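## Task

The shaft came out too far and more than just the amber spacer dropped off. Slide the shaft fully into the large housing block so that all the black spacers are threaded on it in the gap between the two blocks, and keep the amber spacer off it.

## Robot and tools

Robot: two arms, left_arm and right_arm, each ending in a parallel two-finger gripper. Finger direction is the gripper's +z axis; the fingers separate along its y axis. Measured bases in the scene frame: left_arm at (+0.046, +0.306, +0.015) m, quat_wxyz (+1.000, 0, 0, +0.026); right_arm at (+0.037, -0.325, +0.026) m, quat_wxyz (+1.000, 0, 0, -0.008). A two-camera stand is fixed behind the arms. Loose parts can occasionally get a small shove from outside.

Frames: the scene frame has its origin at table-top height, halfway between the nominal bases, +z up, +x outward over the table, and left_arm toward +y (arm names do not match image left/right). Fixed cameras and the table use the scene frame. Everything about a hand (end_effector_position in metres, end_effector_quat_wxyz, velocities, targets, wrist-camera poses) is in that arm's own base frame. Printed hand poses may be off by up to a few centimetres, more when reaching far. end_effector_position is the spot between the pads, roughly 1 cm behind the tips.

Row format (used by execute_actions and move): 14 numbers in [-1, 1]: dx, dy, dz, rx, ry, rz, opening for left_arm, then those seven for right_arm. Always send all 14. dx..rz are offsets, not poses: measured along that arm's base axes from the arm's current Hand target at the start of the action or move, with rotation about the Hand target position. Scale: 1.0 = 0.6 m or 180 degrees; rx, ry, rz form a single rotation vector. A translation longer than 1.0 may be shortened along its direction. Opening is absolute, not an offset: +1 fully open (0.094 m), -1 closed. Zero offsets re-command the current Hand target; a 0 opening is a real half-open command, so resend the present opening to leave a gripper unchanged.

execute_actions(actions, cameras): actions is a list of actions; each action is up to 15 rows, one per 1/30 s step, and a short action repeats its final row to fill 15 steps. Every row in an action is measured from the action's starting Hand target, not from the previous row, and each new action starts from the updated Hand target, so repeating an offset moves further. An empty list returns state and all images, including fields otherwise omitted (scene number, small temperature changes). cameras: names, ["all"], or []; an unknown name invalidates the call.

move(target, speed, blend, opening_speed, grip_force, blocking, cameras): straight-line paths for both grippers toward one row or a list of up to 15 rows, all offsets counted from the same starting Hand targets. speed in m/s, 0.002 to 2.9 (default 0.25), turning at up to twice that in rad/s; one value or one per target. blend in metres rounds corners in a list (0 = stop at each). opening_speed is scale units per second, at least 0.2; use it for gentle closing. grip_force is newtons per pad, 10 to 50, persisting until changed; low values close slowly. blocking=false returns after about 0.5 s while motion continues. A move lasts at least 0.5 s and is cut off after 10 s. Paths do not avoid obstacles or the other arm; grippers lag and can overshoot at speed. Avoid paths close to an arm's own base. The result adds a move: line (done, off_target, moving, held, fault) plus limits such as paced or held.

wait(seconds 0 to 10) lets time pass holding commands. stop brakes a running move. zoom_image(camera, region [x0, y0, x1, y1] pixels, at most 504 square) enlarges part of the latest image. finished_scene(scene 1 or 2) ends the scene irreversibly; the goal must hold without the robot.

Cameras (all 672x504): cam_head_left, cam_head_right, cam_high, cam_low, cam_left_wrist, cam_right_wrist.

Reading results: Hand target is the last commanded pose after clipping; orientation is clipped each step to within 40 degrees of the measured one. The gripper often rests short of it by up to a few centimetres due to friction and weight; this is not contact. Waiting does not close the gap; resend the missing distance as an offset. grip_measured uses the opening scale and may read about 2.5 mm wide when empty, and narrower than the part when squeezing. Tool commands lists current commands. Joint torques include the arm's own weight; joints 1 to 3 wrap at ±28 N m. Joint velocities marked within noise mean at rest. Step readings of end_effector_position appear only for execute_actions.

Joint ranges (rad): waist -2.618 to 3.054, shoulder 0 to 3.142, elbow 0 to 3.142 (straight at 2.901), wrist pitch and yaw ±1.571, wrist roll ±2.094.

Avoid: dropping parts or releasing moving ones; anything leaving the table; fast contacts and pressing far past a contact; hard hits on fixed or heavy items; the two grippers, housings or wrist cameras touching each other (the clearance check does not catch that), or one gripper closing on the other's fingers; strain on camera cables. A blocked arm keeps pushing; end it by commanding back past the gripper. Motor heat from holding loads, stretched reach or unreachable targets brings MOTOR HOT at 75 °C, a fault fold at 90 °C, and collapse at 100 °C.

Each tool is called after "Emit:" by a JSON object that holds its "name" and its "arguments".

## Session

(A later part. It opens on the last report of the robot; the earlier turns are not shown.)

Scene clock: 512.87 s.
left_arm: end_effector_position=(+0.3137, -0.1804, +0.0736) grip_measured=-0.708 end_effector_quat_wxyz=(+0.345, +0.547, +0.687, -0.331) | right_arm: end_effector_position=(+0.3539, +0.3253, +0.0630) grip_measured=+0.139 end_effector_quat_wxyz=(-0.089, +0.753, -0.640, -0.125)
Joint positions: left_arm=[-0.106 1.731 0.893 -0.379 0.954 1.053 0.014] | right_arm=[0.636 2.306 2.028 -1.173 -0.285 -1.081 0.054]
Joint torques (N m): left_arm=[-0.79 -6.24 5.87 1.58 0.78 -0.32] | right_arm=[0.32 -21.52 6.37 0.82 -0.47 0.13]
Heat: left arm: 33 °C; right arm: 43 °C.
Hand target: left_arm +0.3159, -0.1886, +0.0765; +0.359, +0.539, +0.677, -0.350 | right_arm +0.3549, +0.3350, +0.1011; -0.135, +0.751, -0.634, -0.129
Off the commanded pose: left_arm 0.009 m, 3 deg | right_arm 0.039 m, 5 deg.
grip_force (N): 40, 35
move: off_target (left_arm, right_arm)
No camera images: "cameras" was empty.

Emit:
{"name": "move", "arguments": {"target": [0,0,0,0,0,0,-0.82, 0.0004,0.0004,0.0050,0.0012,-0.0013,0,0.02], "speed": 0.03, "cameras": []}}

Emit:
{"name": "move", "arguments": {"target": [0,0,0,0,0,0,-0.82, 0.0004,0.0004,0.0050,0.0012,-0.0013,0,0.02], "speed": 0.03, "cameras": ["cam_right_wrist"]}}

Emit:
{"name": "zoom_image", "arguments": {"camera": "cam_right_wrist", "region": [236, 240, 516, 504]}}

Scene clock: 514.27 s.
left_arm: end_effector_position=(+0.3138, -0.1804, +0.0737) grip_measured=-0.708 end_effector_quat_wxyz=(+0.346, +0.547, +0.687, -0.331) | right_arm: end_effector_position=(+0.3539, +0.3253, +0.0632) grip_measured=+0.139 end_effector_quat_wxyz=(-0.089, +0.753, -0.640, -0.125)
Joint positions: left_arm=[-0.106 1.731 0.893 -0.379 0.954 1.053 0.014] | right_arm=[0.636 2.306 2.028 -1.173 -0.285 -1.081 0.054]
Joint torques (N m): left_arm=[-0.79 -6.24 5.86 1.58 0.78 -0.31] | right_arm=[0.31 -21.98 6.53 0.8 -0.48 0.12]
Heat: left arm: 33 °C; right arm: 43 °C.
Hand target: left_arm +0.3160, -0.1886, +0.0765; +0.359, +0.539, +0.677, -0.350 | right_arm +0.3551, +0.3352, +0.1041; -0.138, +0.751, -0.633, -0.128
Off the commanded pose: left_arm 0.009 m, 3 deg | right_arm 0.042 m, 6 deg.
grip_force (N): 40, 35
move: off_target (left_arm, right_arm)
No camera images: "cameras" was empty.

Scene clock: 514.97 s.
left_arm: end_effector_position=(+0.3138, -0.1804, +0.0737) grip_measured=-0.708 end_effector_quat_wxyz=(+0.346, +0.547, +0.687, -0.331) | right_arm: end_effector_position=(+0.3539, +0.3253, +0.0632) grip_measured=+0.139 end_effector_quat_wxyz=(-0.089, +0.753, -0.640, -0.125)
Joint positions: left_arm=[-0.106 1.731 0.893 -0.379 0.954 1.053 0.014] | right_arm=[0.636 2.306 2.028 -1.173 -0.285 -1.081 0.054]
Joint torques (N m): left_arm=[-0.77 -6.24 5.87 1.58 0.78 -0.32] | right_arm=[0.29 -22.48 6.68 0.79 -0.48 0.12]
Heat: left arm: 33 °C; right arm: 44 °C.
Hand target: left_arm +0.3160, -0.1886, +0.0765; +0.359, +0.539, +0.677, -0.350 | right_arm +0.3553, +0.3354, +0.1070; -0.140, +0.751, -0.633, -0.128
Off the commanded pose: left_arm 0.009 m, 3 deg | right_arm 0.045 m, 6 deg.
grip_force (N): 40, 35
move: off_target (left_arm, right_arm)
Images, in order (width x height): cam_right_wrist 672x504.

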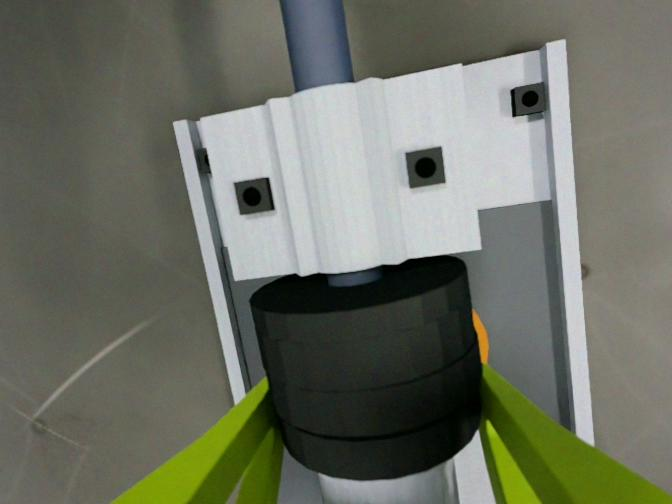

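Scaled by 1.800 from the camera's 672x504 image, which has a finer 960x720 frame.

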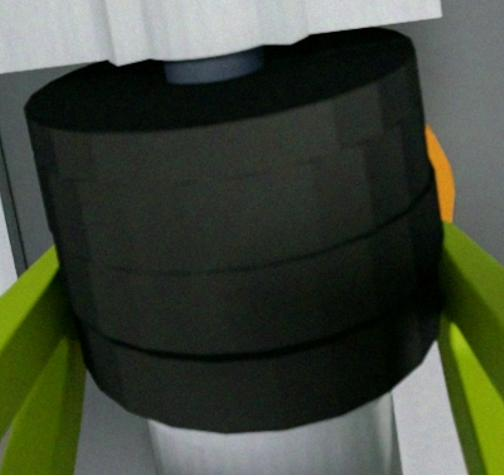

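Emit:
{"name": "move", "arguments": {"target": [0.0123,-0.0168,0.0087,0,0,0,-0.82, -0.0013,-0.0012,-0.0140,-0.0037,0.0041,0,0.02], "speed": 0.04, "cameras": []}}

Emit:
{"name": "move", "arguments": {"target": [0.0033,-0.0050,0.0025,0.0106,-0.0546,0,-0.82, 0,0,0,0,0,0,0.02], "speed": 0.06, "cameras": []}}

Scene clock: 519.77 s.
left_arm: end_effector_position=(+0.3137, -0.1807, +0.0735) grip_measured=-0.708 end_effector_quat_wxyz=(+0.343, +0.542, +0.691, -0.334) | right_arm: end_effector_position=(+0.3539, +0.3253, +0.0632) grip_measured=+0.139 end_effector_quat_wxyz=(-0.089, +0.753, -0.640, -0.125)
Joint positions: left_arm=[-0.107 1.732 0.893 -0.378 0.955 1.04 0.014] | right_arm=[0.636 2.306 2.028 -1.173 -0.285 -1.081 0.054]
Joint torques (N m): left_arm=[-3.26 -5.63 9.01 1.67 0.69 -0.59] | right_arm=[0.34 -20.93 6.46 0.8 -0.46 0.12]
Heat: left arm: 33 °C; right arm: 46 °C.
Hand target: left_arm +0.3233, -0.1987, +0.0817; +0.359, +0.539, +0.677, -0.350 | right_arm +0.3546, +0.3347, +0.0986; -0.132, +0.751, -0.634, -0.129
Off the commanded pose: left_arm 0.022 m, 3 deg | right_arm 0.037 m, 5 deg.
grip_force (N): 40, 35
move: off_target (left_arm, right_arm)
No camera images: "cameras" was empty.

Scene clock: 521.70 s.
left_arm: end_effector_position=(+0.3141, -0.1810, +0.0735) grip_measured=-0.708 end_effector_quat_wxyz=(+0.373, +0.557, +0.677, -0.305) | right_arm: end_effector_position=(+0.3539, +0.3253, +0.0632) grip_measured=+0.139 end_effector_quat_wxyz=(-0.089, +0.754, -0.639, -0.125)
Joint positions: left_arm=[-0.114 1.689 0.825 -0.258 0.933 1.033 0.014] | right_arm=[0.636 2.306 2.028 -1.173 -0.285 -1.083 0.054]
Joint torques (N m): left_arm=[-4.86 -7.83 6.19 2.42 0.33 -0.46] | right_arm=[0.32 -20.9 6.48 0.8 -0.46 0.15]
Motor temperatures (°C): left_arm=[25 27 32 33 26 24 28] | right_arm=[25 47 29 27 24 25 26]
Heat: left arm: 33 °C; right arm: 47 °C.
Hand target: left_arm +0.3253, -0.2017, +0.0831; +0.406, +0.573, +0.650, -0.292 | right_arm +0.3546, +0.3348, +0.0986; -0.132, +0.751, -0.634, -0.129
Off the commanded pose: left_arm 0.025 m, 6 deg | right_arm 0.037 m, 5 deg.
grip_force (N): 40, 35
move: off_target (left_arm, right_arm)
No camera images: "cameras" was empty.

Emit:
{"name": "move", "arguments": {"target": [[-0.0218,0.0508,-0.0193,-0.0053,0.0273,0,-0.82, 0,0,0,0,0,0,0.02]], "speed": 0.06, "cameras": ["cam_right_wrist"]}}

Scene clock: 524.97 s.
left_arm: end_effector_position=(+0.3133, -0.1748, +0.0735) grip_measured=-0.709 end_effector_quat_wxyz=(+0.385, +0.566, +0.660, -0.310) | right_arm: end_effector_position=(+0.3544, +0.3260, +0.0710) grip_measured=+0.139 end_effector_quat_wxyz=(-0.096, +0.750, -0.642, -0.125)
Joint positions: left_arm=[-0.082 1.703 0.825 -0.275 0.977 1.111 0.014] | right_arm=[0.636 2.289 2.028 -1.174 -0.286 -1.07 0.054]
Joint torques (N m): left_arm=[1.55 -6.52 5.98 1.05 0.54 0.02] | right_arm=[0.34 -19.12 6.61 0.84 -0.44 0.02]
Heat: left arm: 34 °C; right arm: 48 °C.
Hand target: left_arm +0.3123, -0.1711, +0.0717; +0.383, +0.556, +0.664, -0.321 | right_arm +0.3546, +0.3347, +0.0986; -0.132, +0.751, -0.634, -0.129
Off the commanded pose: left_arm 0.004 m, 2 deg | right_arm 0.029 m, 4 deg.
grip_force (N): 40, 35
move: off_target (right_arm)
Images, in order (width x height): cam_right_wrist 672x504.

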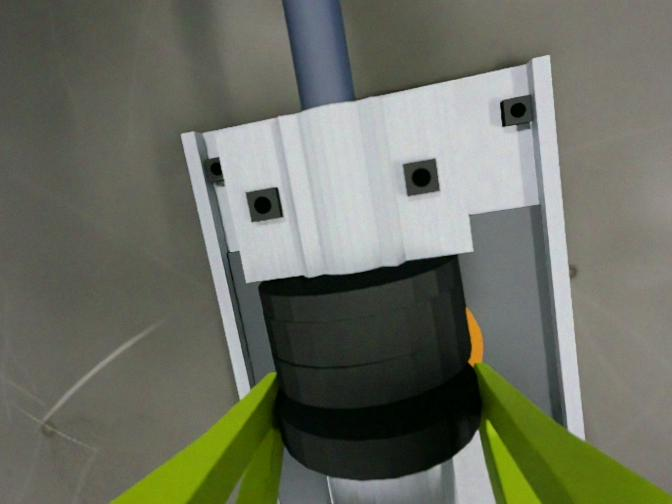

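Emit:
{"name": "move", "arguments": {"target": [0,0,0,0,0,0,-0.82, 0,0,-0.0100,0,0,0,0.02], "speed": 0.04, "cameras": []}}

Scene clock: 529.73 s.
left_arm: end_effector_position=(+0.3133, -0.1748, +0.0735) grip_measured=-0.709 end_effector_quat_wxyz=(+0.385, +0.566, +0.660, -0.310) | right_arm: end_effector_position=(+0.3548, +0.3264, +0.0693) grip_measured=+0.139 end_effector_quat_wxyz=(-0.098, +0.750, -0.642, -0.124)
Joint positions: left_arm=[-0.082 1.703 0.825 -0.275 0.977 1.111 0.014] | right_arm=[0.636 2.289 2.021 -1.164 -0.287 -1.07 0.054]
Joint torques (N m): left_arm=[1.55 -6.52 5.98 1.04 0.54 0.02] | right_arm=[0.35 -19.02 5.57 0.97 -0.43 0.02]
Heat: left arm: 33 °C; right arm: 49 °C.
Hand target: left_arm +0.3123, -0.1711, +0.0717; +0.383, +0.556, +0.664, -0.321 | right_arm +0.3546, +0.3348, +0.0928; -0.132, +0.751, -0.634, -0.129
Off the commanded pose: left_arm 0.004 m, 2 deg | right_arm 0.025 m, 4 deg.
grip_force (N): 40, 35
move: off_target (right_arm)
No camera images: "cameras" was empty.

Emit:
{"name": "move", "arguments": {"target": [0,0,0,0,0,0,-0.82, -0.0028,-0.0026,-0.0187,-0.0043,0.0047,0,0.02], "speed": 0.04, "cameras": []}}

Scene clock: 531.43 s.
left_arm: end_effector_position=(+0.3133, -0.1748, +0.0735) grip_measured=-0.709 end_effector_quat_wxyz=(+0.385, +0.566, +0.660, -0.310) | right_arm: end_effector_position=(+0.3546, +0.3262, +0.0645) grip_measured=+0.139 end_effector_quat_wxyz=(-0.097, +0.750, -0.642, -0.124)
Joint positions: left_arm=[-0.082 1.703 0.825 -0.275 0.977 1.111 0.014] | right_arm=[0.636 2.289 2.002 -1.145 -0.287 -1.07 0.054]
Joint torques (N m): left_arm=[1.55 -6.5 5.97 1.05 0.54 0.02] | right_arm=[0.36 -17.73 5.5 0.91 -0.42 0.02]
Heat: left arm: 33 °C; right arm: 49 °C.
Hand target: left_arm +0.3123, -0.1711, +0.0717; +0.383, +0.556, +0.664, -0.321 | right_arm +0.3530, +0.3333, +0.0815; -0.123, +0.751, -0.636, -0.131
Off the commanded pose: left_arm 0.004 m, 2 deg | right_arm 0.018 m, 3 deg.
grip_force (N): 40, 35
move: off_target (right_arm)
No camera images: "cameras" was empty.

Emit:
{"name": "execute_actions", "arguments": {"actions": [], "cameras": ["cam_right_wrist", "cam_left_wrist"]}}

Emit:
{"name": "zoom_image", "arguments": {"camera": "cam_right_wrist", "region": [236, 260, 516, 504]}}

Scene clock: 532.30 s.
left_arm: end_effector_position=(+0.3133, -0.1748, +0.0735) grip_measured=-0.709 end_effector_quat_wxyz=(+0.385, +0.566, +0.660, -0.310) | right_arm: end_effector_position=(+0.3546, +0.3262, +0.0645) grip_measured=+0.139 end_effector_quat_wxyz=(-0.097, +0.750, -0.642, -0.124)
Joint positions: left_arm=[-0.082 1.703 0.825 -0.275 0.977 1.111 0.014] | right_arm=[0.636 2.289 2.002 -1.145 -0.287 -1.07 0.054]
Joint velocities: within noise
Joint torques (N m): left_arm=[1.55 -6.52 5.98 1.04 0.55 0.02] | right_arm=[0.36 -17.74 5.53 0.91 -0.42 0.02]
Motor temperatures (°C): left_arm=[25 27 32 33 26 23 28] | right_arm=[25 49 29 27 24 25 26]
Heat: left arm: 33 °C; right arm: 49 °C.
Hand target: left_arm +0.3123, -0.1711, +0.0717; +0.383, +0.556, +0.664, -0.321 | right_arm +0.3530, +0.3333, +0.0815; -0.123, +0.751, -0.636, -0.131
Tool commands: left_gripper/opening=-0.82 right_gripper/opening=+0.02
Off the commanded pose: left_arm 0.004 m, 2 deg | right_arm 0.018 m, 3 deg.
grip_force (N): 40, 35
Images, in order (width x height): cam_left_wrist 672x504, cam_right_wrist 672x504.

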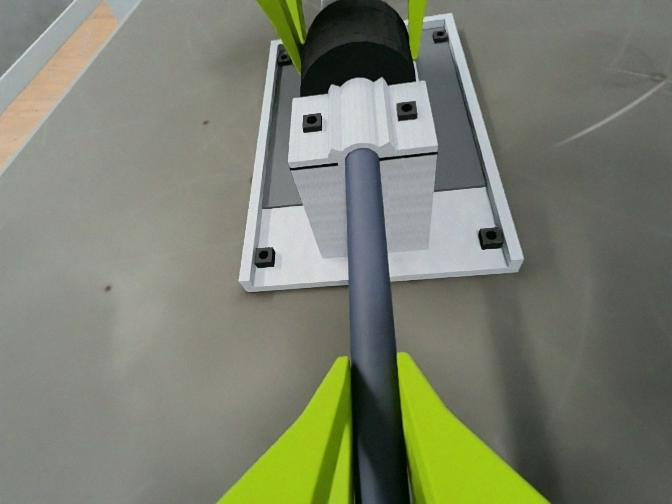

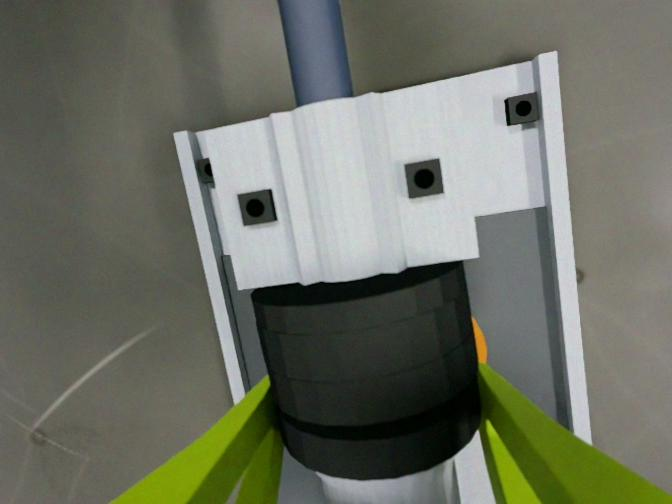

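Scaled by 1.800 from the camera's 672x504 image, which has a finer 960x720 frame.

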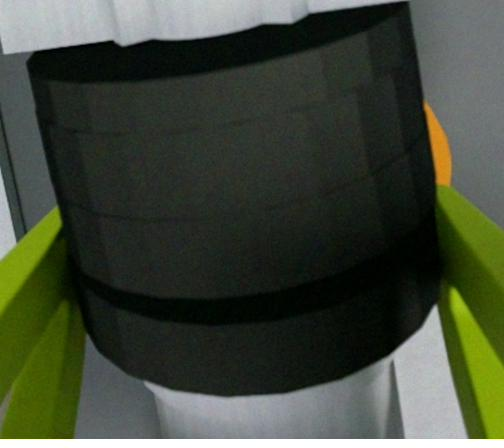

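Emit:
{"name": "zoom_image", "arguments": {"camera": "cam_left_wrist", "region": [300, 0, 420, 90]}}

Scaled by 4.200 from the camera's 672x504 image, which has a finer 960x720 frame.

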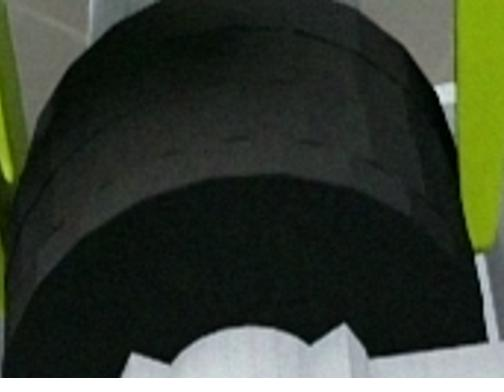

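Emit:
{"name": "move", "arguments": {"target": [0,0,0,0,0,0,-0.82, 0.0150,0.0137,0.0288,0.0139,-0.0153,0,0.02], "speed": 0.04, "cameras": []}}

Scene clock: 543.10 s.
left_arm: end_effector_position=(+0.3133, -0.1748, +0.0735) grip_measured=-0.709 end_effector_quat_wxyz=(+0.385, +0.566, +0.660, -0.310) | right_arm: end_effector_position=(+0.3551, +0.3267, +0.0646) grip_measured=+0.139 end_effector_quat_wxyz=(-0.099, +0.750, -0.642, -0.124)
Joint positions: left_arm=[-0.082 1.703 0.825 -0.275 0.977 1.111 0.014] | right_arm=[0.636 2.289 2.002 -1.142 -0.287 -1.07 0.054]
Joint torques (N m): left_arm=[1.55 -6.5 5.97 1.04 0.54 0.02] | right_arm=[0.38 -19.86 7.08 1.13 -0.48 0.03]
Heat: left arm: 33 °C; right arm: 50 °C.
Hand target: left_arm +0.3123, -0.1711, +0.0717; +0.383, +0.556, +0.664, -0.321 | right_arm +0.3620, +0.3415, +0.0988; -0.154, +0.751, -0.630, -0.126
Off the commanded pose: left_arm 0.004 m, 2 deg | right_arm 0.038 m, 6 deg.
grip_force (N): 40, 35
move: off_target (right_arm)
No camera images: "cameras" was empty.

Emit:
{"name": "move", "arguments": {"target": [0,0,0,0,0,0,-0.82, 0,0,0.0100,0,0,0,0.02], "speed": 0.04, "cameras": []}}

Emit:
{"name": "move", "arguments": {"target": [0,0,0,0,0,0,-0.82, 0,0,0.0040,0,0,0,0.02], "speed": 0.04, "cameras": []}}

Scene clock: 544.60 s.
left_arm: end_effector_position=(+0.3133, -0.1748, +0.0735) grip_measured=-0.709 end_effector_quat_wxyz=(+0.385, +0.566, +0.660, -0.310) | right_arm: end_effector_position=(+0.3552, +0.3271, +0.0677) grip_measured=+0.139 end_effector_quat_wxyz=(-0.102, +0.750, -0.641, -0.124)
Joint positions: left_arm=[-0.082 1.703 0.825 -0.275 0.977 1.111 0.014] | right_arm=[0.636 2.283 2.002 -1.142 -0.289 -1.07 0.054]
Joint torques (N m): left_arm=[1.55 -6.5 5.98 1.04 0.54 0.03] | right_arm=[0.38 -19.3 8.75 0.92 -0.46 0.03]
Heat: left arm: 33 °C; right arm: 50 °C.
Hand target: left_arm +0.3123, -0.1711, +0.0717; +0.383, +0.556, +0.664, -0.321 | right_arm +0.3620, +0.3415, +0.1048; -0.154, +0.751, -0.630, -0.126
Off the commanded pose: left_arm 0.004 m, 2 deg | right_arm 0.040 m, 6 deg.
grip_force (N): 40, 35
move: off_target (right_arm)
No camera images: "cameras" was empty.

Scene clock: 545.30 s.
left_arm: end_effector_position=(+0.3133, -0.1748, +0.0735) grip_measured=-0.709 end_effector_quat_wxyz=(+0.385, +0.566, +0.660, -0.310) | right_arm: end_effector_position=(+0.3552, +0.3271, +0.0677) grip_measured=+0.139 end_effector_quat_wxyz=(-0.102, +0.750, -0.641, -0.124)
Joint positions: left_arm=[-0.082 1.703 0.825 -0.275 0.977 1.111 0.014] | right_arm=[0.636 2.283 2.002 -1.142 -0.289 -1.07 0.054]
Joint torques (N m): left_arm=[1.55 -6.5 5.98 1.04 0.54 0.02] | right_arm=[0.36 -19.36 9.4 0.83 -0.46 0.02]
Heat: left arm: 32 °C; right arm: 51 °C.
Hand target: left_arm +0.3123, -0.1711, +0.0717; +0.383, +0.556, +0.664, -0.321 | right_arm +0.3620, +0.3415, +0.1072; -0.154, +0.751, -0.630, -0.126
Off the commanded pose: left_arm 0.004 m, 2 deg | right_arm 0.043 m, 6 deg.
grip_force (N): 40, 35
move: off_target (right_arm)
No camera images: "cameras" was empty.

Emit:
{"name": "execute_actions", "arguments": {"actions": [], "cameras": ["cam_right_wrist", "cam_left_wrist"]}}

Emit:
{"name": "zoom_image", "arguments": {"camera": "cam_left_wrist", "region": [300, 0, 420, 90]}}

Emit:
{"name": "zoom_image", "arguments": {"camera": "cam_right_wrist", "region": [236, 260, 516, 504]}}

Scene clock: 545.77 s.
left_arm: end_effector_position=(+0.3133, -0.1748, +0.0735) grip_measured=-0.709 end_effector_quat_wxyz=(+0.385, +0.566, +0.660, -0.310) | right_arm: end_effector_position=(+0.3552, +0.3271, +0.0677) grip_measured=+0.139 end_effector_quat_wxyz=(-0.102, +0.750, -0.642, -0.124)
Joint positions: left_arm=[-0.082 1.703 0.825 -0.275 0.977 1.111 0.014] | right_arm=[0.636 2.283 2.002 -1.142 -0.289 -1.069 0.054]
Joint velocities: within noise
Joint torques (N m): left_arm=[1.54 -6.52 5.98 1.04 0.54 0.02] | right_arm=[0.38 -19.34 9.4 0.83 -0.47 0.02]
Motor temperatures (°C): left_arm=[25 27 32 32 25 23 28] | right_arm=[25 51 29 27 24 25 26]
Heat: left arm: 32 °C; right arm: 51 °C.
Hand target: left_arm +0.3123, -0.1711, +0.0717; +0.383, +0.556, +0.664, -0.321 | right_arm +0.3620, +0.3415, +0.1072; -0.154, +0.751, -0.630, -0.126
Tool commands: left_gripper/opening=-0.82 right_gripper/opening=+0.02
Off the commanded pose: left_arm 0.004 m, 2 deg | right_arm 0.043 m, 6 deg.
grip_force (N): 40, 35
Images, in order (width x height): cam_left_wrist 672x504, cam_right_wrist 672x504.

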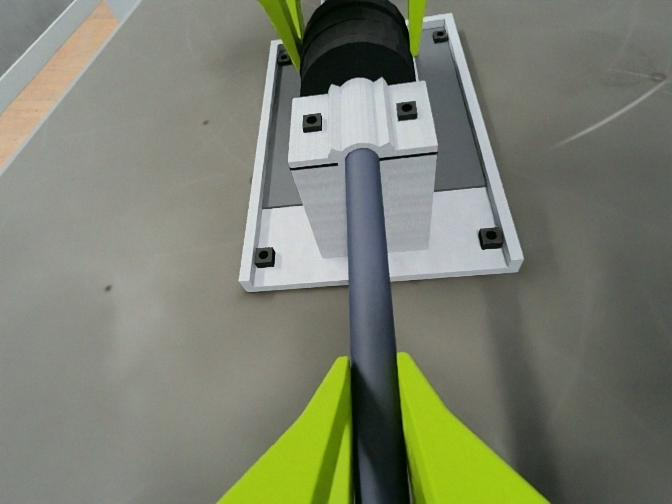

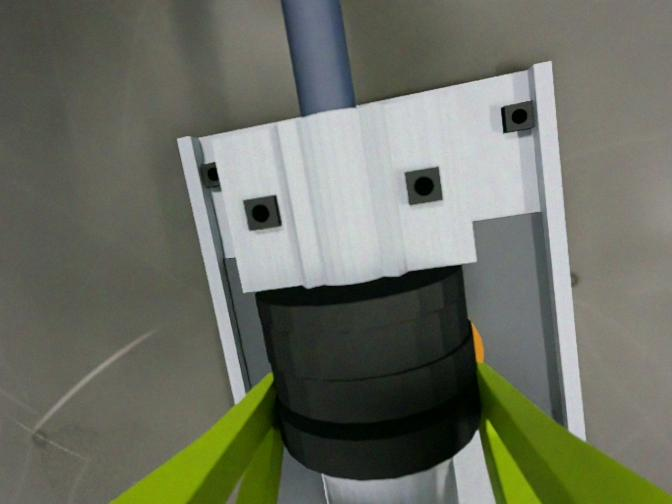

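Scaled by 4.200 from the camera's 672x504 image, which has a finer 960x720 frame.

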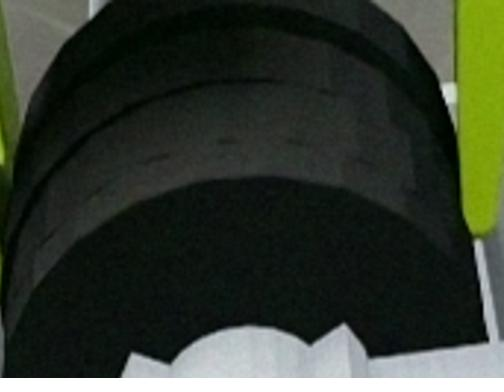

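Scaled by 1.800 from the camera's 672x504 image, which has a finer 960x720 frame.

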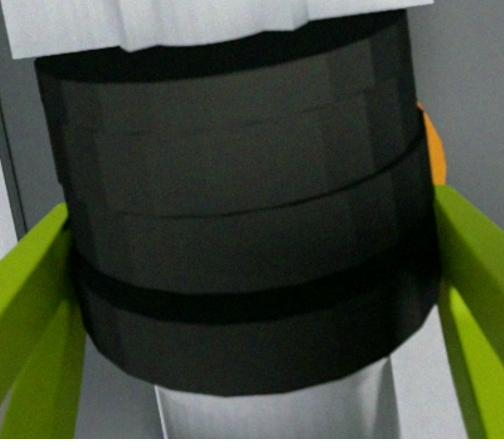

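Emit:
{"name": "zoom_image", "arguments": {"camera": "cam_left_wrist", "region": [294, 0, 334, 60]}}

Emit:
{"name": "zoom_image", "arguments": {"camera": "cam_left_wrist", "region": [384, 0, 424, 60]}}

Scaled by 8.400 from the camera's 672x504 image, which has a finer 960x720 frame.

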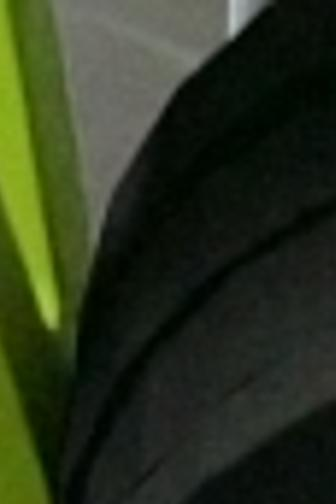

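Scaled by 8.400 from the camera's 672x504 image, which has a finer 960x720 frame.

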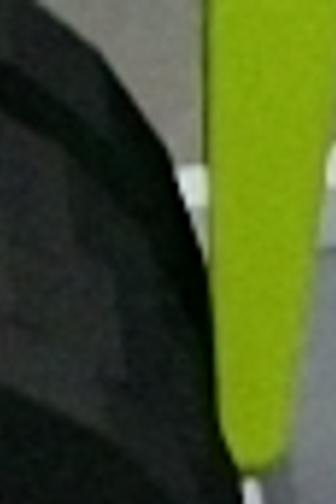

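Emit:
{"name": "zoom_image", "arguments": {"camera": "cam_left_wrist", "region": [364, 0, 408, 33]}}

Emit:
{"name": "zoom_image", "arguments": {"camera": "cam_left_wrist", "region": [304, 0, 348, 33]}}

Emit:
{"name": "zoom_image", "arguments": {"camera": "cam_right_wrist", "region": [270, 385, 350, 445]}}

Emit:
{"name": "zoom_image", "arguments": {"camera": "cam_right_wrist", "region": [410, 370, 490, 430]}}

Scaled by 11.455 from the camera's 672x504 image, which has a finer 960x720 frame.

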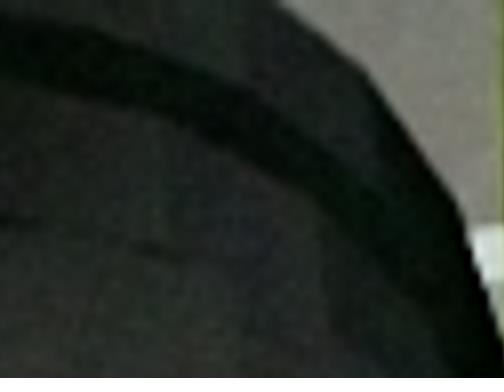

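Scaled by 11.455 from the camera's 672x504 image, which has a finer 960x720 frame.

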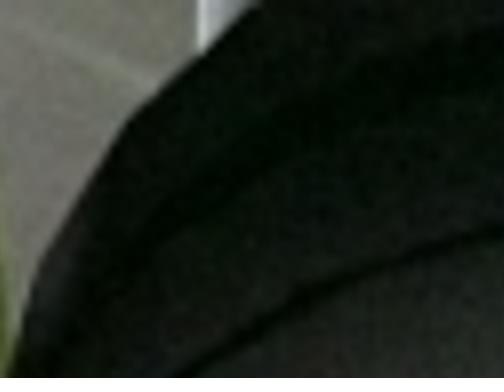

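Scaled by 6.300 from the camera's 672x504 image, which has a finer 960x720 frame.

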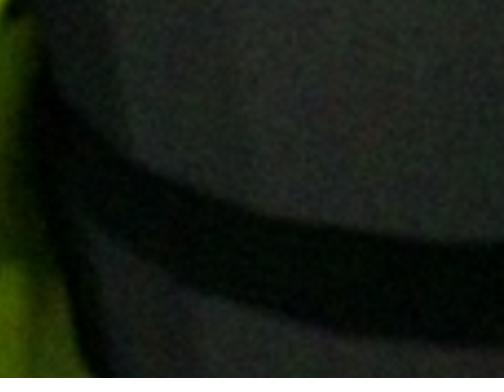

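Scaled by 6.300 from the camera's 672x504 image, which has a finer 960x720 frame.

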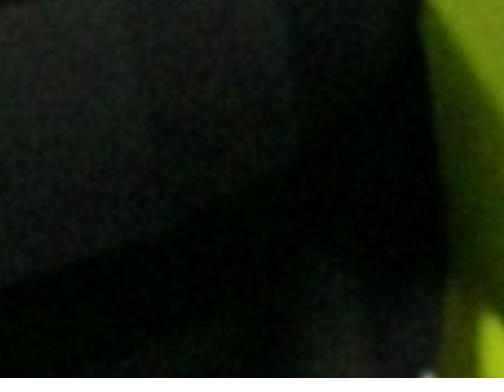

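Emit:
{"name": "move", "arguments": {"target": [0,0,0,0,0,0,-0.82, -0.0179,-0.0163,-0.0163,-0.0160,0.0177,0,0.02], "speed": 0.05, "cameras": []}}

Scene clock: 554.83 s.
left_arm: end_effector_position=(+0.3133, -0.1748, +0.0735) grip_measured=-0.709 end_effector_quat_wxyz=(+0.385, +0.566, +0.660, -0.310) | right_arm: end_effector_position=(+0.3496, +0.3230, +0.0676) grip_measured=+0.139 end_effector_quat_wxyz=(-0.088, +0.749, -0.644, -0.128)
Joint positions: left_arm=[-0.082 1.703 0.825 -0.276 0.977 1.112 0.014] | right_arm=[0.636 2.283 2.005 -1.175 -0.289 -1.069 0.054]
Joint torques (N m): left_arm=[1.57 -6.52 5.98 1.04 0.54 0.01] | right_arm=[0.36 -17.43 9.62 0.46 -0.39 0.01]
Heat: left arm: 32 °C; right arm: 53 °C.
Hand target: left_arm +0.3122, -0.1711, +0.0716; +0.383, +0.556, +0.664, -0.321 | right_arm +0.3512, +0.3317, +0.0973; -0.117, +0.750, -0.637, -0.131
Off the commanded pose: left_arm 0.004 m, 2 deg | right_arm 0.031 m, 3 deg.
grip_force (N): 40, 35
move: off_target (right_arm)
No camera images: "cameras" was empty.

Emit:
{"name": "move", "arguments": {"target": [0,0,0,0,0,0,-0.82, 0.0062,0.0056,-0.0067,0.0037,-0.0041,0,0.02], "speed": 0.05, "cameras": []}}

Scene clock: 556.40 s.
left_arm: end_effector_position=(+0.3133, -0.1748, +0.0735) grip_measured=-0.709 end_effector_quat_wxyz=(+0.385, +0.566, +0.660, -0.310) | right_arm: end_effector_position=(+0.3497, +0.3230, +0.0676) grip_measured=+0.139 end_effector_quat_wxyz=(-0.088, +0.749, -0.644, -0.128)
Joint positions: left_arm=[-0.082 1.703 0.825 -0.276 0.977 1.112 0.014] | right_arm=[0.636 2.283 2.005 -1.174 -0.289 -1.069 0.054]
Joint torques (N m): left_arm=[1.57 -6.52 5.97 1.04 0.54 0.01] | right_arm=[0.36 -17.05 8.75 0.78 -0.41 0.01]
Heat: left arm: 32 °C; right arm: 53 °C.
Hand target: left_arm +0.3122, -0.1711, +0.0716; +0.383, +0.556, +0.664, -0.321 | right_arm +0.3549, +0.3350, +0.0933; -0.126, +0.751, -0.636, -0.130
Off the commanded pose: left_arm 0.004 m, 2 deg | right_arm 0.029 m, 4 deg.
grip_force (N): 40, 35
move: off_target (right_arm)
No camera images: "cameras" was empty.

Emit:
{"name": "move", "arguments": {"target": [0,0,0,0,0,0,-0.82, 0.0090,0.0082,0,0.0064,-0.0071,0,0.02], "speed": 0.05, "cameras": []}}

Scene clock: 557.63 s.
left_arm: end_effector_position=(+0.3133, -0.1748, +0.0735) grip_measured=-0.709 end_effector_quat_wxyz=(+0.385, +0.566, +0.660, -0.310) | right_arm: end_effector_position=(+0.3549, +0.3268, +0.0685) grip_measured=+0.139 end_effector_quat_wxyz=(-0.101, +0.750, -0.642, -0.125)
Joint positions: left_arm=[-0.082 1.703 0.825 -0.276 0.977 1.112 0.014] | right_arm=[0.636 2.283 2.005 -1.148 -0.289 -1.069 0.054]
Joint torques (N m): left_arm=[1.57 -6.52 5.98 1.04 0.54 0.01] | right_arm=[0.42 -17.01 8.4 0.93 -0.44 0.02]
Heat: left arm: 32 °C; right arm: 53 °C.
Hand target: left_arm +0.3122, -0.1711, +0.0716; +0.383, +0.556, +0.664, -0.321 | right_arm +0.3603, +0.3399, +0.0933; -0.141, +0.751, -0.633, -0.128
Off the commanded pose: left_arm 0.004 m, 2 deg | right_arm 0.029 m, 5 deg.
grip_force (N): 40, 35
move: off_target (right_arm)
No camera images: "cameras" was empty.

Emit:
{"name": "move", "arguments": {"target": [0,0,0,0,0,0,-0.82, -0.0120,-0.0110,0,-0.0086,0.0095,0,0.02], "speed": 0.05, "cameras": []}}

Scene clock: 559.37 s.
left_arm: end_effector_position=(+0.3133, -0.1748, +0.0735) grip_measured=-0.709 end_effector_quat_wxyz=(+0.385, +0.566, +0.660, -0.310) | right_arm: end_effector_position=(+0.3525, +0.3250, +0.0681) grip_measured=+0.139 end_effector_quat_wxyz=(-0.095, +0.750, -0.643, -0.126)
Joint positions: left_arm=[-0.082 1.703 0.825 -0.276 0.977 1.112 0.014] | right_arm=[0.636 2.283 2.005 -1.16 -0.289 -1.069 0.054]
Joint torques (N m): left_arm=[1.55 -6.52 5.97 1.04 0.54 0.01] | right_arm=[0.39 -16.95 8.95 0.56 -0.39 0.02]
Heat: left arm: 32 °C; right arm: 53 °C.
Hand target: left_arm +0.3122, -0.1711, +0.0716; +0.383, +0.556, +0.664, -0.321 | right_arm +0.3531, +0.3333, +0.0933; -0.121, +0.751, -0.636, -0.131
Off the commanded pose: left_arm 0.004 m, 2 deg | right_arm 0.027 m, 3 deg.
grip_force (N): 40, 35
move: off_target (right_arm)
No camera images: "cameras" was empty.

Emit:
{"name": "execute_actions", "arguments": {"actions": [], "cameras": ["cam_right_wrist", "cam_left_wrist"]}}

Emit:
{"name": "zoom_image", "arguments": {"camera": "cam_left_wrist", "region": [294, 0, 334, 60]}}

Emit:
{"name": "zoom_image", "arguments": {"camera": "cam_left_wrist", "region": [384, 0, 424, 60]}}

Emit:
{"name": "zoom_image", "arguments": {"camera": "cam_left_wrist", "region": [324, 0, 384, 50]}}

Scene clock: 560.13 s.
left_arm: end_effector_position=(+0.3133, -0.1748, +0.0735) grip_measured=-0.709 end_effector_quat_wxyz=(+0.385, +0.566, +0.660, -0.310) | right_arm: end_effector_position=(+0.3524, +0.3250, +0.0681) grip_measured=+0.139 end_effector_quat_wxyz=(-0.095, +0.750, -0.643, -0.126)
Joint positions: left_arm=[-0.082 1.703 0.825 -0.276 0.977 1.112 0.014] | right_arm=[0.636 2.283 2.005 -1.161 -0.289 -1.069 0.054]
Joint velocities: within noise
Joint torques (N m): left_arm=[1.55 -6.52 5.98 1.04 0.54 0.01] | right_arm=[0.38 -16.94 8.95 0.55 -0.39 0.01]
Motor temperatures (°C): left_arm=[25 27 32 32 26 23 28] | right_arm=[25 53 31 27 24 25 26]
Heat: left arm: 32 °C; right arm: 53 °C.
Hand target: left_arm +0.3122, -0.1711, +0.0716; +0.383, +0.556, +0.664, -0.321 | right_arm +0.3531, +0.3333, +0.0933; -0.121, +0.751, -0.636, -0.131
Tool commands: left_gripper/opening=-0.82 right_gripper/opening=+0.02
Off the commanded pose: left_arm 0.004 m, 2 deg | right_arm 0.027 m, 3 deg.
grip_force (N): 40, 35
Images, in order (width x height): cam_left_wrist 672x504, cam_right_wrist 672x504.

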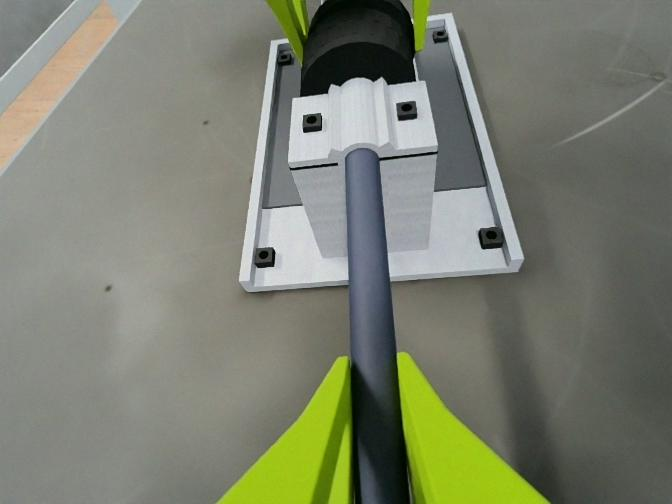

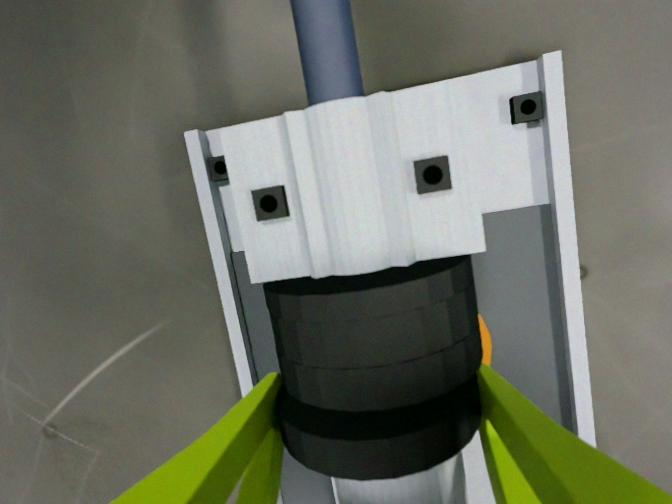

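Scaled by 8.400 from the camera's 672x504 image, which has a finer 960x720 frame.

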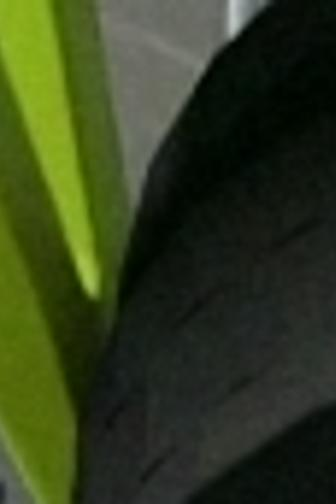

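Scaled by 8.400 from the camera's 672x504 image, which has a finer 960x720 frame.

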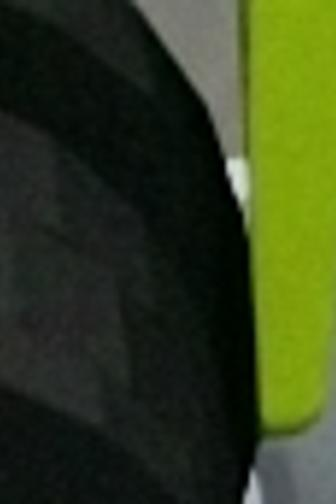

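Scaled by 8.400 from the camera's 672x504 image, which has a finer 960x720 frame.

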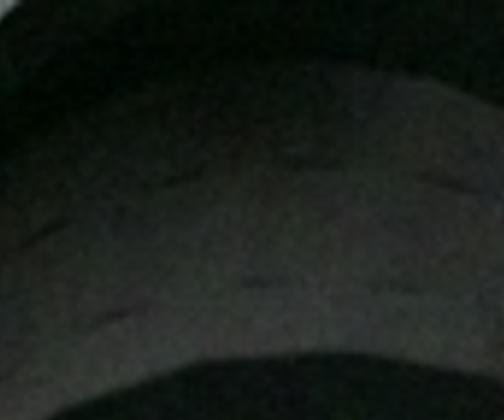

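Emit:
{"name": "zoom_image", "arguments": {"camera": "cam_left_wrist", "region": [294, 30, 364, 100]}}

Emit:
{"name": "zoom_image", "arguments": {"camera": "cam_left_wrist", "region": [354, 30, 424, 100]}}

Scaled by 7.200 from the camera's 672x504 image, which has a finer 960x720 frame.

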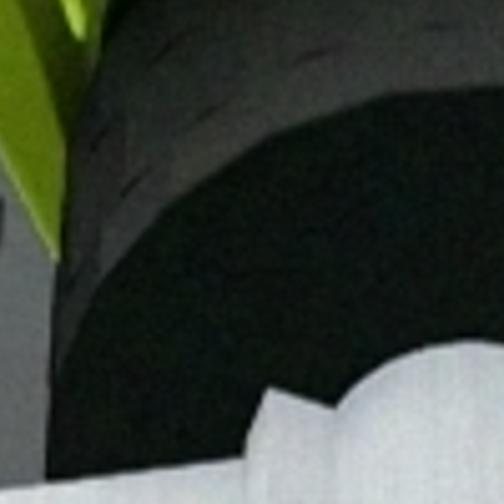

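Scaled by 7.200 from the camera's 672x504 image, which has a finer 960x720 frame.

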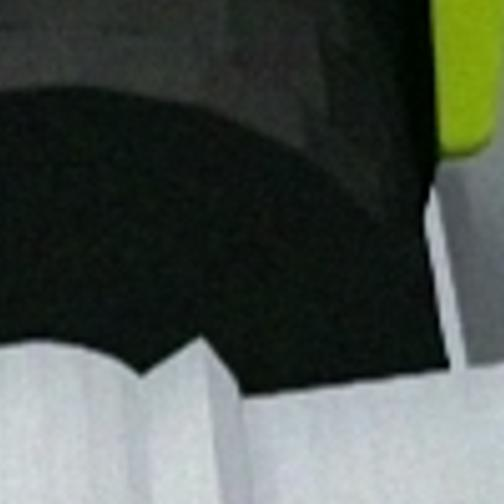

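Emit:
{"name": "move", "arguments": {"target": [0,0,0,0,0,0,-0.82, 0.0065,0.0060,0,0.0047,-0.0052,0,0.02], "speed": 0.05, "cameras": []}}

Emit:
{"name": "move", "arguments": {"target": [0,0,0,0,0,0,-0.82, 0.0022,0.0020,0,0.0016,-0.0018,0,0.02], "speed": 0.02, "cameras": []}}

Scene clock: 564.57 s.
left_arm: end_effector_position=(+0.3133, -0.1748, +0.0735) grip_measured=-0.709 end_effector_quat_wxyz=(+0.385, +0.566, +0.660, -0.310) | right_arm: end_effector_position=(+0.3524, +0.3250, +0.0681) grip_measured=+0.139 end_effector_quat_wxyz=(-0.095, +0.750, -0.643, -0.126)
Joint positions: left_arm=[-0.082 1.703 0.825 -0.276 0.977 1.112 0.014] | right_arm=[0.636 2.283 2.005 -1.161 -0.289 -1.069 0.054]
Joint torques (N m): left_arm=[1.55 -6.52 5.97 1.04 0.55 0.01] | right_arm=[0.4 -17.03 8.62 0.81 -0.41 0.01]
Heat: left arm: 32 °C; right arm: 53 °C.
Hand target: left_arm +0.3122, -0.1711, +0.0716; +0.383, +0.556, +0.664, -0.321 | right_arm +0.3570, +0.3369, +0.0933; -0.132, +0.751, -0.634, -0.129
Off the commanded pose: left_arm 0.004 m, 2 deg | right_arm 0.028 m, 4 deg.
grip_force (N): 40, 35
move: off_target (right_arm)
No camera images: "cameras" was empty.

Scene clock: 565.27 s.
left_arm: end_effector_position=(+0.3133, -0.1748, +0.0735) grip_measured=-0.709 end_effector_quat_wxyz=(+0.385, +0.566, +0.660, -0.310) | right_arm: end_effector_position=(+0.3534, +0.3257, +0.0682) grip_measured=+0.139 end_effector_quat_wxyz=(-0.097, +0.750, -0.643, -0.125)
Joint positions: left_arm=[-0.082 1.703 0.825 -0.276 0.977 1.112 0.014] | right_arm=[0.636 2.283 2.005 -1.156 -0.289 -1.069 0.054]
Joint torques (N m): left_arm=[1.54 -6.49 5.97 1.04 0.55 0.02] | right_arm=[0.4 -17.05 8.47 0.87 -0.42 0.02]
Heat: left arm: 32 °C; right arm: 53 °C.
Hand target: left_arm +0.3122, -0.1711, +0.0716; +0.383, +0.556, +0.664, -0.321 | right_arm +0.3583, +0.3381, +0.0933; -0.135, +0.751, -0.634, -0.129
Off the commanded pose: left_arm 0.004 m, 2 deg | right_arm 0.028 m, 4 deg.
grip_force (N): 40, 35
move: off_target (right_arm)
No camera images: "cameras" was empty.

Emit:
{"name": "move", "arguments": {"target": [0.0103,-0.0298,0.0090,0.0053,-0.0273,0,-0.82, 0,0,0,0,0,0,0.02], "speed": 0.05, "cameras": []}}

Emit:
{"name": "move", "arguments": {"target": [0.0015,-0.0045,0.0015,-0.0106,0.0546,0,-0.82, 0,0,0,0,0,0,0.02], "speed": 0.1, "cameras": []}}

Scene clock: 567.33 s.
left_arm: end_effector_position=(+0.3132, -0.1768, +0.0732) grip_measured=-0.709 end_effector_quat_wxyz=(+0.392, +0.563, +0.662, -0.303) | right_arm: end_effector_position=(+0.3535, +0.3258, +0.0682) grip_measured=+0.139 end_effector_quat_wxyz=(-0.098, +0.750, -0.642, -0.125)
Joint positions: left_arm=[-0.092 1.686 0.795 -0.218 0.964 1.074 0.014] | right_arm=[0.636 2.283 2.005 -1.155 -0.289 -1.069 0.054]
Joint torques (N m): left_arm=[-3.49 -7.92 5.59 1.99 0.21 -0.39] | right_arm=[0.4 -17.03 8.5 0.86 -0.42 0.02]
Heat: left arm: 32 °C; right arm: 53 °C.
Hand target: left_arm +0.3185, -0.1890, +0.0771; +0.407, +0.573, +0.650, -0.291 | right_arm +0.3584, +0.3381, +0.0933; -0.135, +0.751, -0.634, -0.129
Off the commanded pose: left_arm 0.014 m, 3 deg | right_arm 0.028 m, 4 deg.
grip_force (N): 40, 35
move: off_target (left_arm, right_arm)
No camera images: "cameras" was empty.

Scene clock: 568.67 s.
left_arm: end_effector_position=(+0.3131, -0.1785, +0.0733) grip_measured=-0.709 end_effector_quat_wxyz=(+0.355, +0.544, +0.683, -0.334) | right_arm: end_effector_position=(+0.3535, +0.3258, +0.0682) grip_measured=+0.139 end_effector_quat_wxyz=(-0.098, +0.750, -0.642, -0.125)
Joint positions: left_arm=[-0.095 1.729 0.872 -0.349 0.974 1.055 0.014] | right_arm=[0.636 2.283 2.005 -1.155 -0.289 -1.069 0.054]
Joint torques (N m): left_arm=[-2.62 -5.5 8.81 1.39 0.58 -0.5] | right_arm=[0.42 -17.05 8.5 0.86 -0.42 0.01]
Heat: left arm: 32 °C; right arm: 53 °C.
Hand target: left_arm +0.3193, -0.1918, +0.0779; +0.359, +0.539, +0.677, -0.350 | right_arm +0.3583, +0.3381, +0.0933; -0.135, +0.751, -0.634, -0.129
Off the commanded pose: left_arm 0.015 m, 2 deg | right_arm 0.028 m, 4 deg.
grip_force (N): 40, 35
move: off_target (left_arm, right_arm)
No camera images: "cameras" was empty.

Emit:
{"name": "move", "arguments": {"target": [0.0010,-0.0040,0.0015,0.0106,-0.0546,0,-0.82, 0,0,0,0,0,0,0.02], "speed": 0.1, "cameras": ["cam_right_wrist","cam_left_wrist"]}}

Emit:
{"name": "zoom_image", "arguments": {"camera": "cam_right_wrist", "region": [236, 240, 516, 504]}}

Scene clock: 571.53 s.
left_arm: end_effector_position=(+0.3138, -0.1812, +0.0734) grip_measured=-0.709 end_effector_quat_wxyz=(+0.388, +0.563, +0.664, -0.303) | right_arm: end_effector_position=(+0.3537, +0.3257, +0.0682) grip_measured=+0.139 end_effector_quat_wxyz=(-0.098, +0.750, -0.643, -0.125)
Joint positions: left_arm=[-0.109 1.687 0.8 -0.209 0.953 1.05 0.014] | right_arm=[0.636 2.283 2.005 -1.154 -0.287 -1.069 0.054]
Joint torques (N m): left_arm=[-3.55 -8.09 5.75 2.05 0.23 -0.4] | right_arm=[0.4 -17.03 8.5 0.85 -0.43 0.01]
Heat: left arm: 32 °C; right arm: 53 °C.
Hand target: left_arm +0.3199, -0.1942, +0.0789; +0.406, +0.573, +0.650, -0.292 | right_arm +0.3584, +0.3381, +0.0933; -0.135, +0.751, -0.634, -0.129
Off the commanded pose: left_arm 0.015 m, 3 deg | right_arm 0.028 m, 4 deg.
grip_force (N): 40, 35
move: off_target (left_arm, right_arm)
Images, in order (width x height): cam_left_wrist 672x504, cam_right_wrist 672x504.

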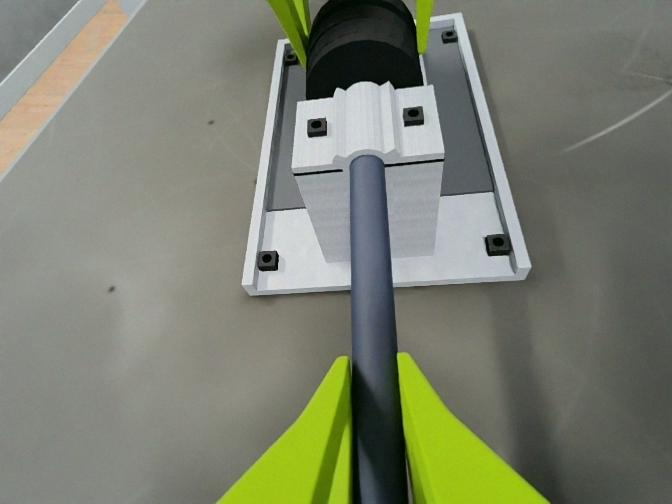

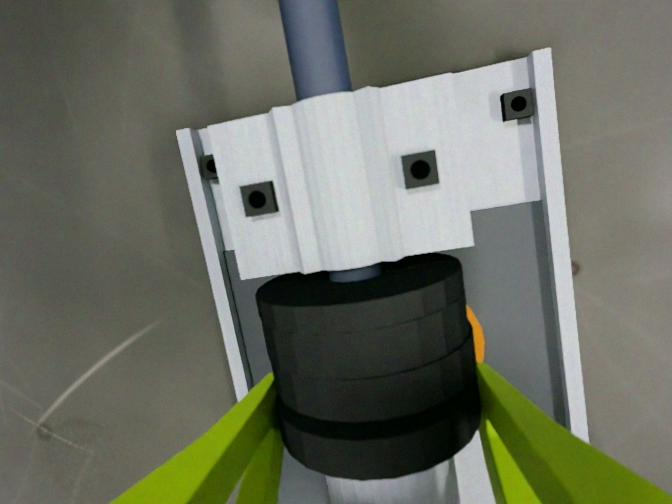

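Scaled by 1.800 from the camera's 672x504 image, which has a finer 960x720 frame.

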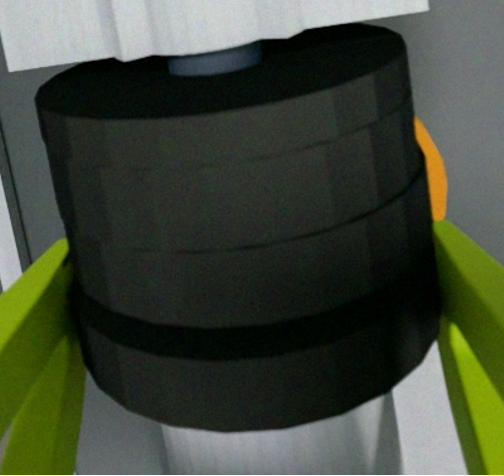

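Emit:
{"name": "zoom_image", "arguments": {"camera": "cam_left_wrist", "region": [300, 0, 420, 90]}}

Emit:
{"name": "move", "arguments": {"target": [0.0010,-0.0040,0.0015,-0.0106,0.0546,0,-0.82, 0,0,0,0,0,0,0.02], "speed": 0.1, "cameras": []}}

Scaled by 4.200 from the camera's 672x504 image, which has a finer 960x720 frame.

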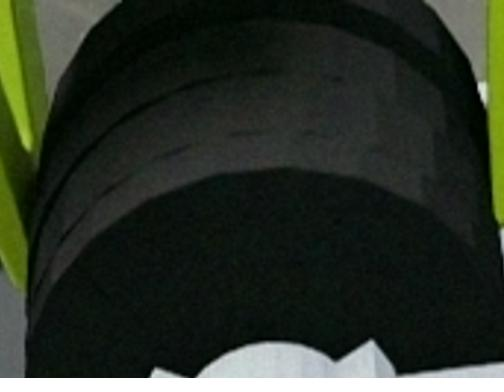

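Scene clock: 573.60 s.
left_arm: end_effector_position=(+0.3139, -0.1826, +0.0735) grip_measured=-0.709 end_effector_quat_wxyz=(+0.353, +0.544, +0.685, -0.333) | right_arm: end_effector_position=(+0.3537, +0.3257, +0.0682) grip_measured=+0.139 end_effector_quat_wxyz=(-0.098, +0.750, -0.643, -0.125)
Joint positions: left_arm=[-0.11 1.728 0.875 -0.336 0.963 1.032 0.014] | right_arm=[0.636 2.283 2.005 -1.154 -0.287 -1.069 0.054]
Joint torques (N m): left_arm=[-2.58 -5.64 9.06 1.43 0.62 -0.52] | right_arm=[0.4 -17.06 8.51 0.86 -0.44 0.02]
Heat: left arm: 33 °C; right arm: 53 °C.
Hand target: left_arm +0.3205, -0.1965, +0.0797; +0.359, +0.539, +0.677, -0.350 | right_arm +0.3584, +0.3381, +0.0933; -0.135, +0.751, -0.634, -0.129
Off the commanded pose: left_arm 0.017 m, 2 deg | right_arm 0.028 m, 4 deg.
grip_force (N): 40, 35
move: off_target (left_arm, right_arm)
No camera images: "cameras" was empty.

Emit:
{"name": "move", "arguments": {"target": [0.0010,-0.0045,0.0015,0.0106,-0.0546,0,-0.82, 0,0,0,0,0,0,0.02], "speed": 0.1, "cameras": []}}

Emit:
{"name": "move", "arguments": {"target": [0.0010,-0.0045,0.0015,-0.0106,0.0546,0,-0.82, 0,0,0,0,0,0,0.02], "speed": 0.1, "cameras": ["cam_right_wrist","cam_left_wrist"]}}

Emit:
{"name": "zoom_image", "arguments": {"camera": "cam_right_wrist", "region": [236, 240, 516, 504]}}

Scene clock: 575.47 s.
left_arm: end_effector_position=(+0.3148, -0.1865, +0.0736) grip_measured=-0.709 end_effector_quat_wxyz=(+0.386, +0.564, +0.664, -0.302) | right_arm: end_effector_position=(+0.3537, +0.3255, +0.0681) grip_measured=+0.139 end_effector_quat_wxyz=(-0.097, +0.750, -0.643, -0.124)
Joint positions: left_arm=[-0.128 1.689 0.804 -0.194 0.942 1.026 0.014] | right_arm=[0.636 2.283 2.005 -1.155 -0.286 -1.069 0.054]
Joint torques (N m): left_arm=[-3.32 -8.34 5.89 2.06 0.25 -0.39] | right_arm=[0.42 -17.06 8.49 0.86 -0.44 0.02]
Heat: left arm: 33 °C; right arm: 53 °C.
Hand target: left_arm +0.3212, -0.1993, +0.0807; +0.407, +0.573, +0.649, -0.291 | right_arm +0.3584, +0.3381, +0.0933; -0.135, +0.751, -0.634, -0.129
Off the commanded pose: left_arm 0.016 m, 3 deg | right_arm 0.029 m, 5 deg.
grip_force (N): 40, 35
move: off_target (left_arm, right_arm)
No camera images: "cameras" was empty.

Scene clock: 576.80 s.
left_arm: end_effector_position=(+0.3147, -0.1879, +0.0737) grip_measured=-0.709 end_effector_quat_wxyz=(+0.350, +0.545, +0.686, -0.331) | right_arm: end_effector_position=(+0.3537, +0.3255, +0.0681) grip_measured=+0.139 end_effector_quat_wxyz=(-0.097, +0.750, -0.643, -0.124)
Joint positions: left_arm=[-0.129 1.728 0.878 -0.32 0.95 1.005 0.014] | right_arm=[0.636 2.283 2.005 -1.155 -0.286 -1.069 0.054]
Joint torques (N m): left_arm=[-2.35 -5.75 9.22 1.47 0.67 -0.52] | right_arm=[0.4 -17.05 8.49 0.86 -0.45 0.02]
Heat: left arm: 33 °C; right arm: 53 °C.
Hand target: left_arm +0.3218, -0.2019, +0.0815; +0.359, +0.539, +0.677, -0.350 | right_arm +0.3584, +0.3381, +0.0933; -0.135, +0.751, -0.634, -0.129
Off the commanded pose: left_arm 0.018 m, 3 deg | right_arm 0.029 m, 5 deg.
grip_force (N): 40, 35
move: off_target (left_arm, right_arm)
Images, in order (width x height): cam_left_wrist 672x504, cam_right_wrist 672x504.

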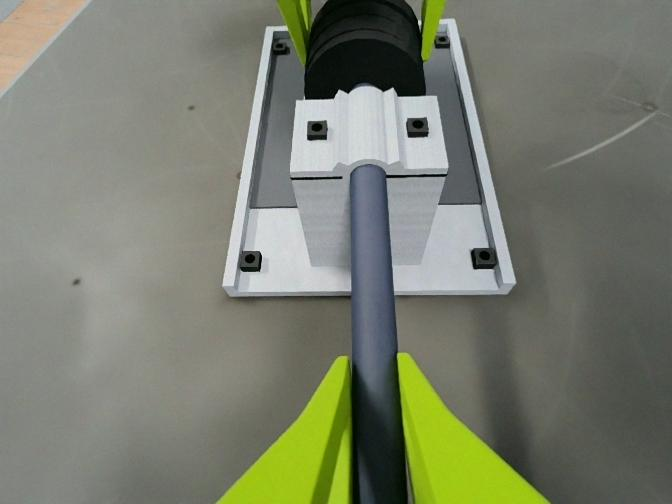

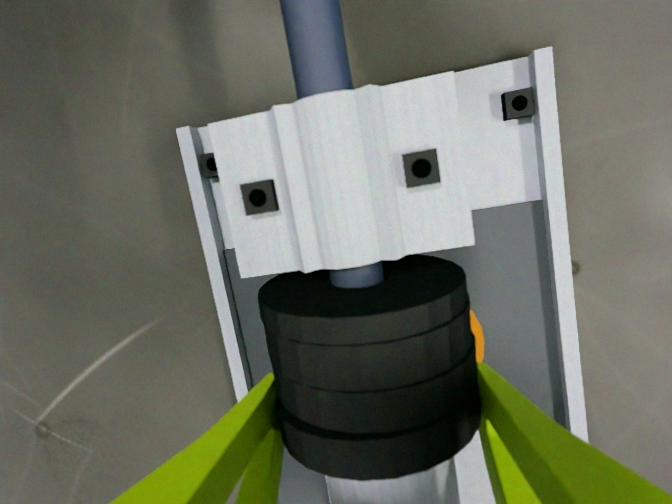

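Scaled by 1.800 from the camera's 672x504 image, which has a finer 960x720 frame.

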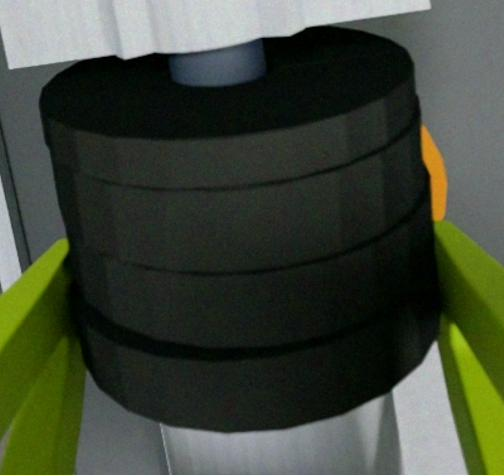

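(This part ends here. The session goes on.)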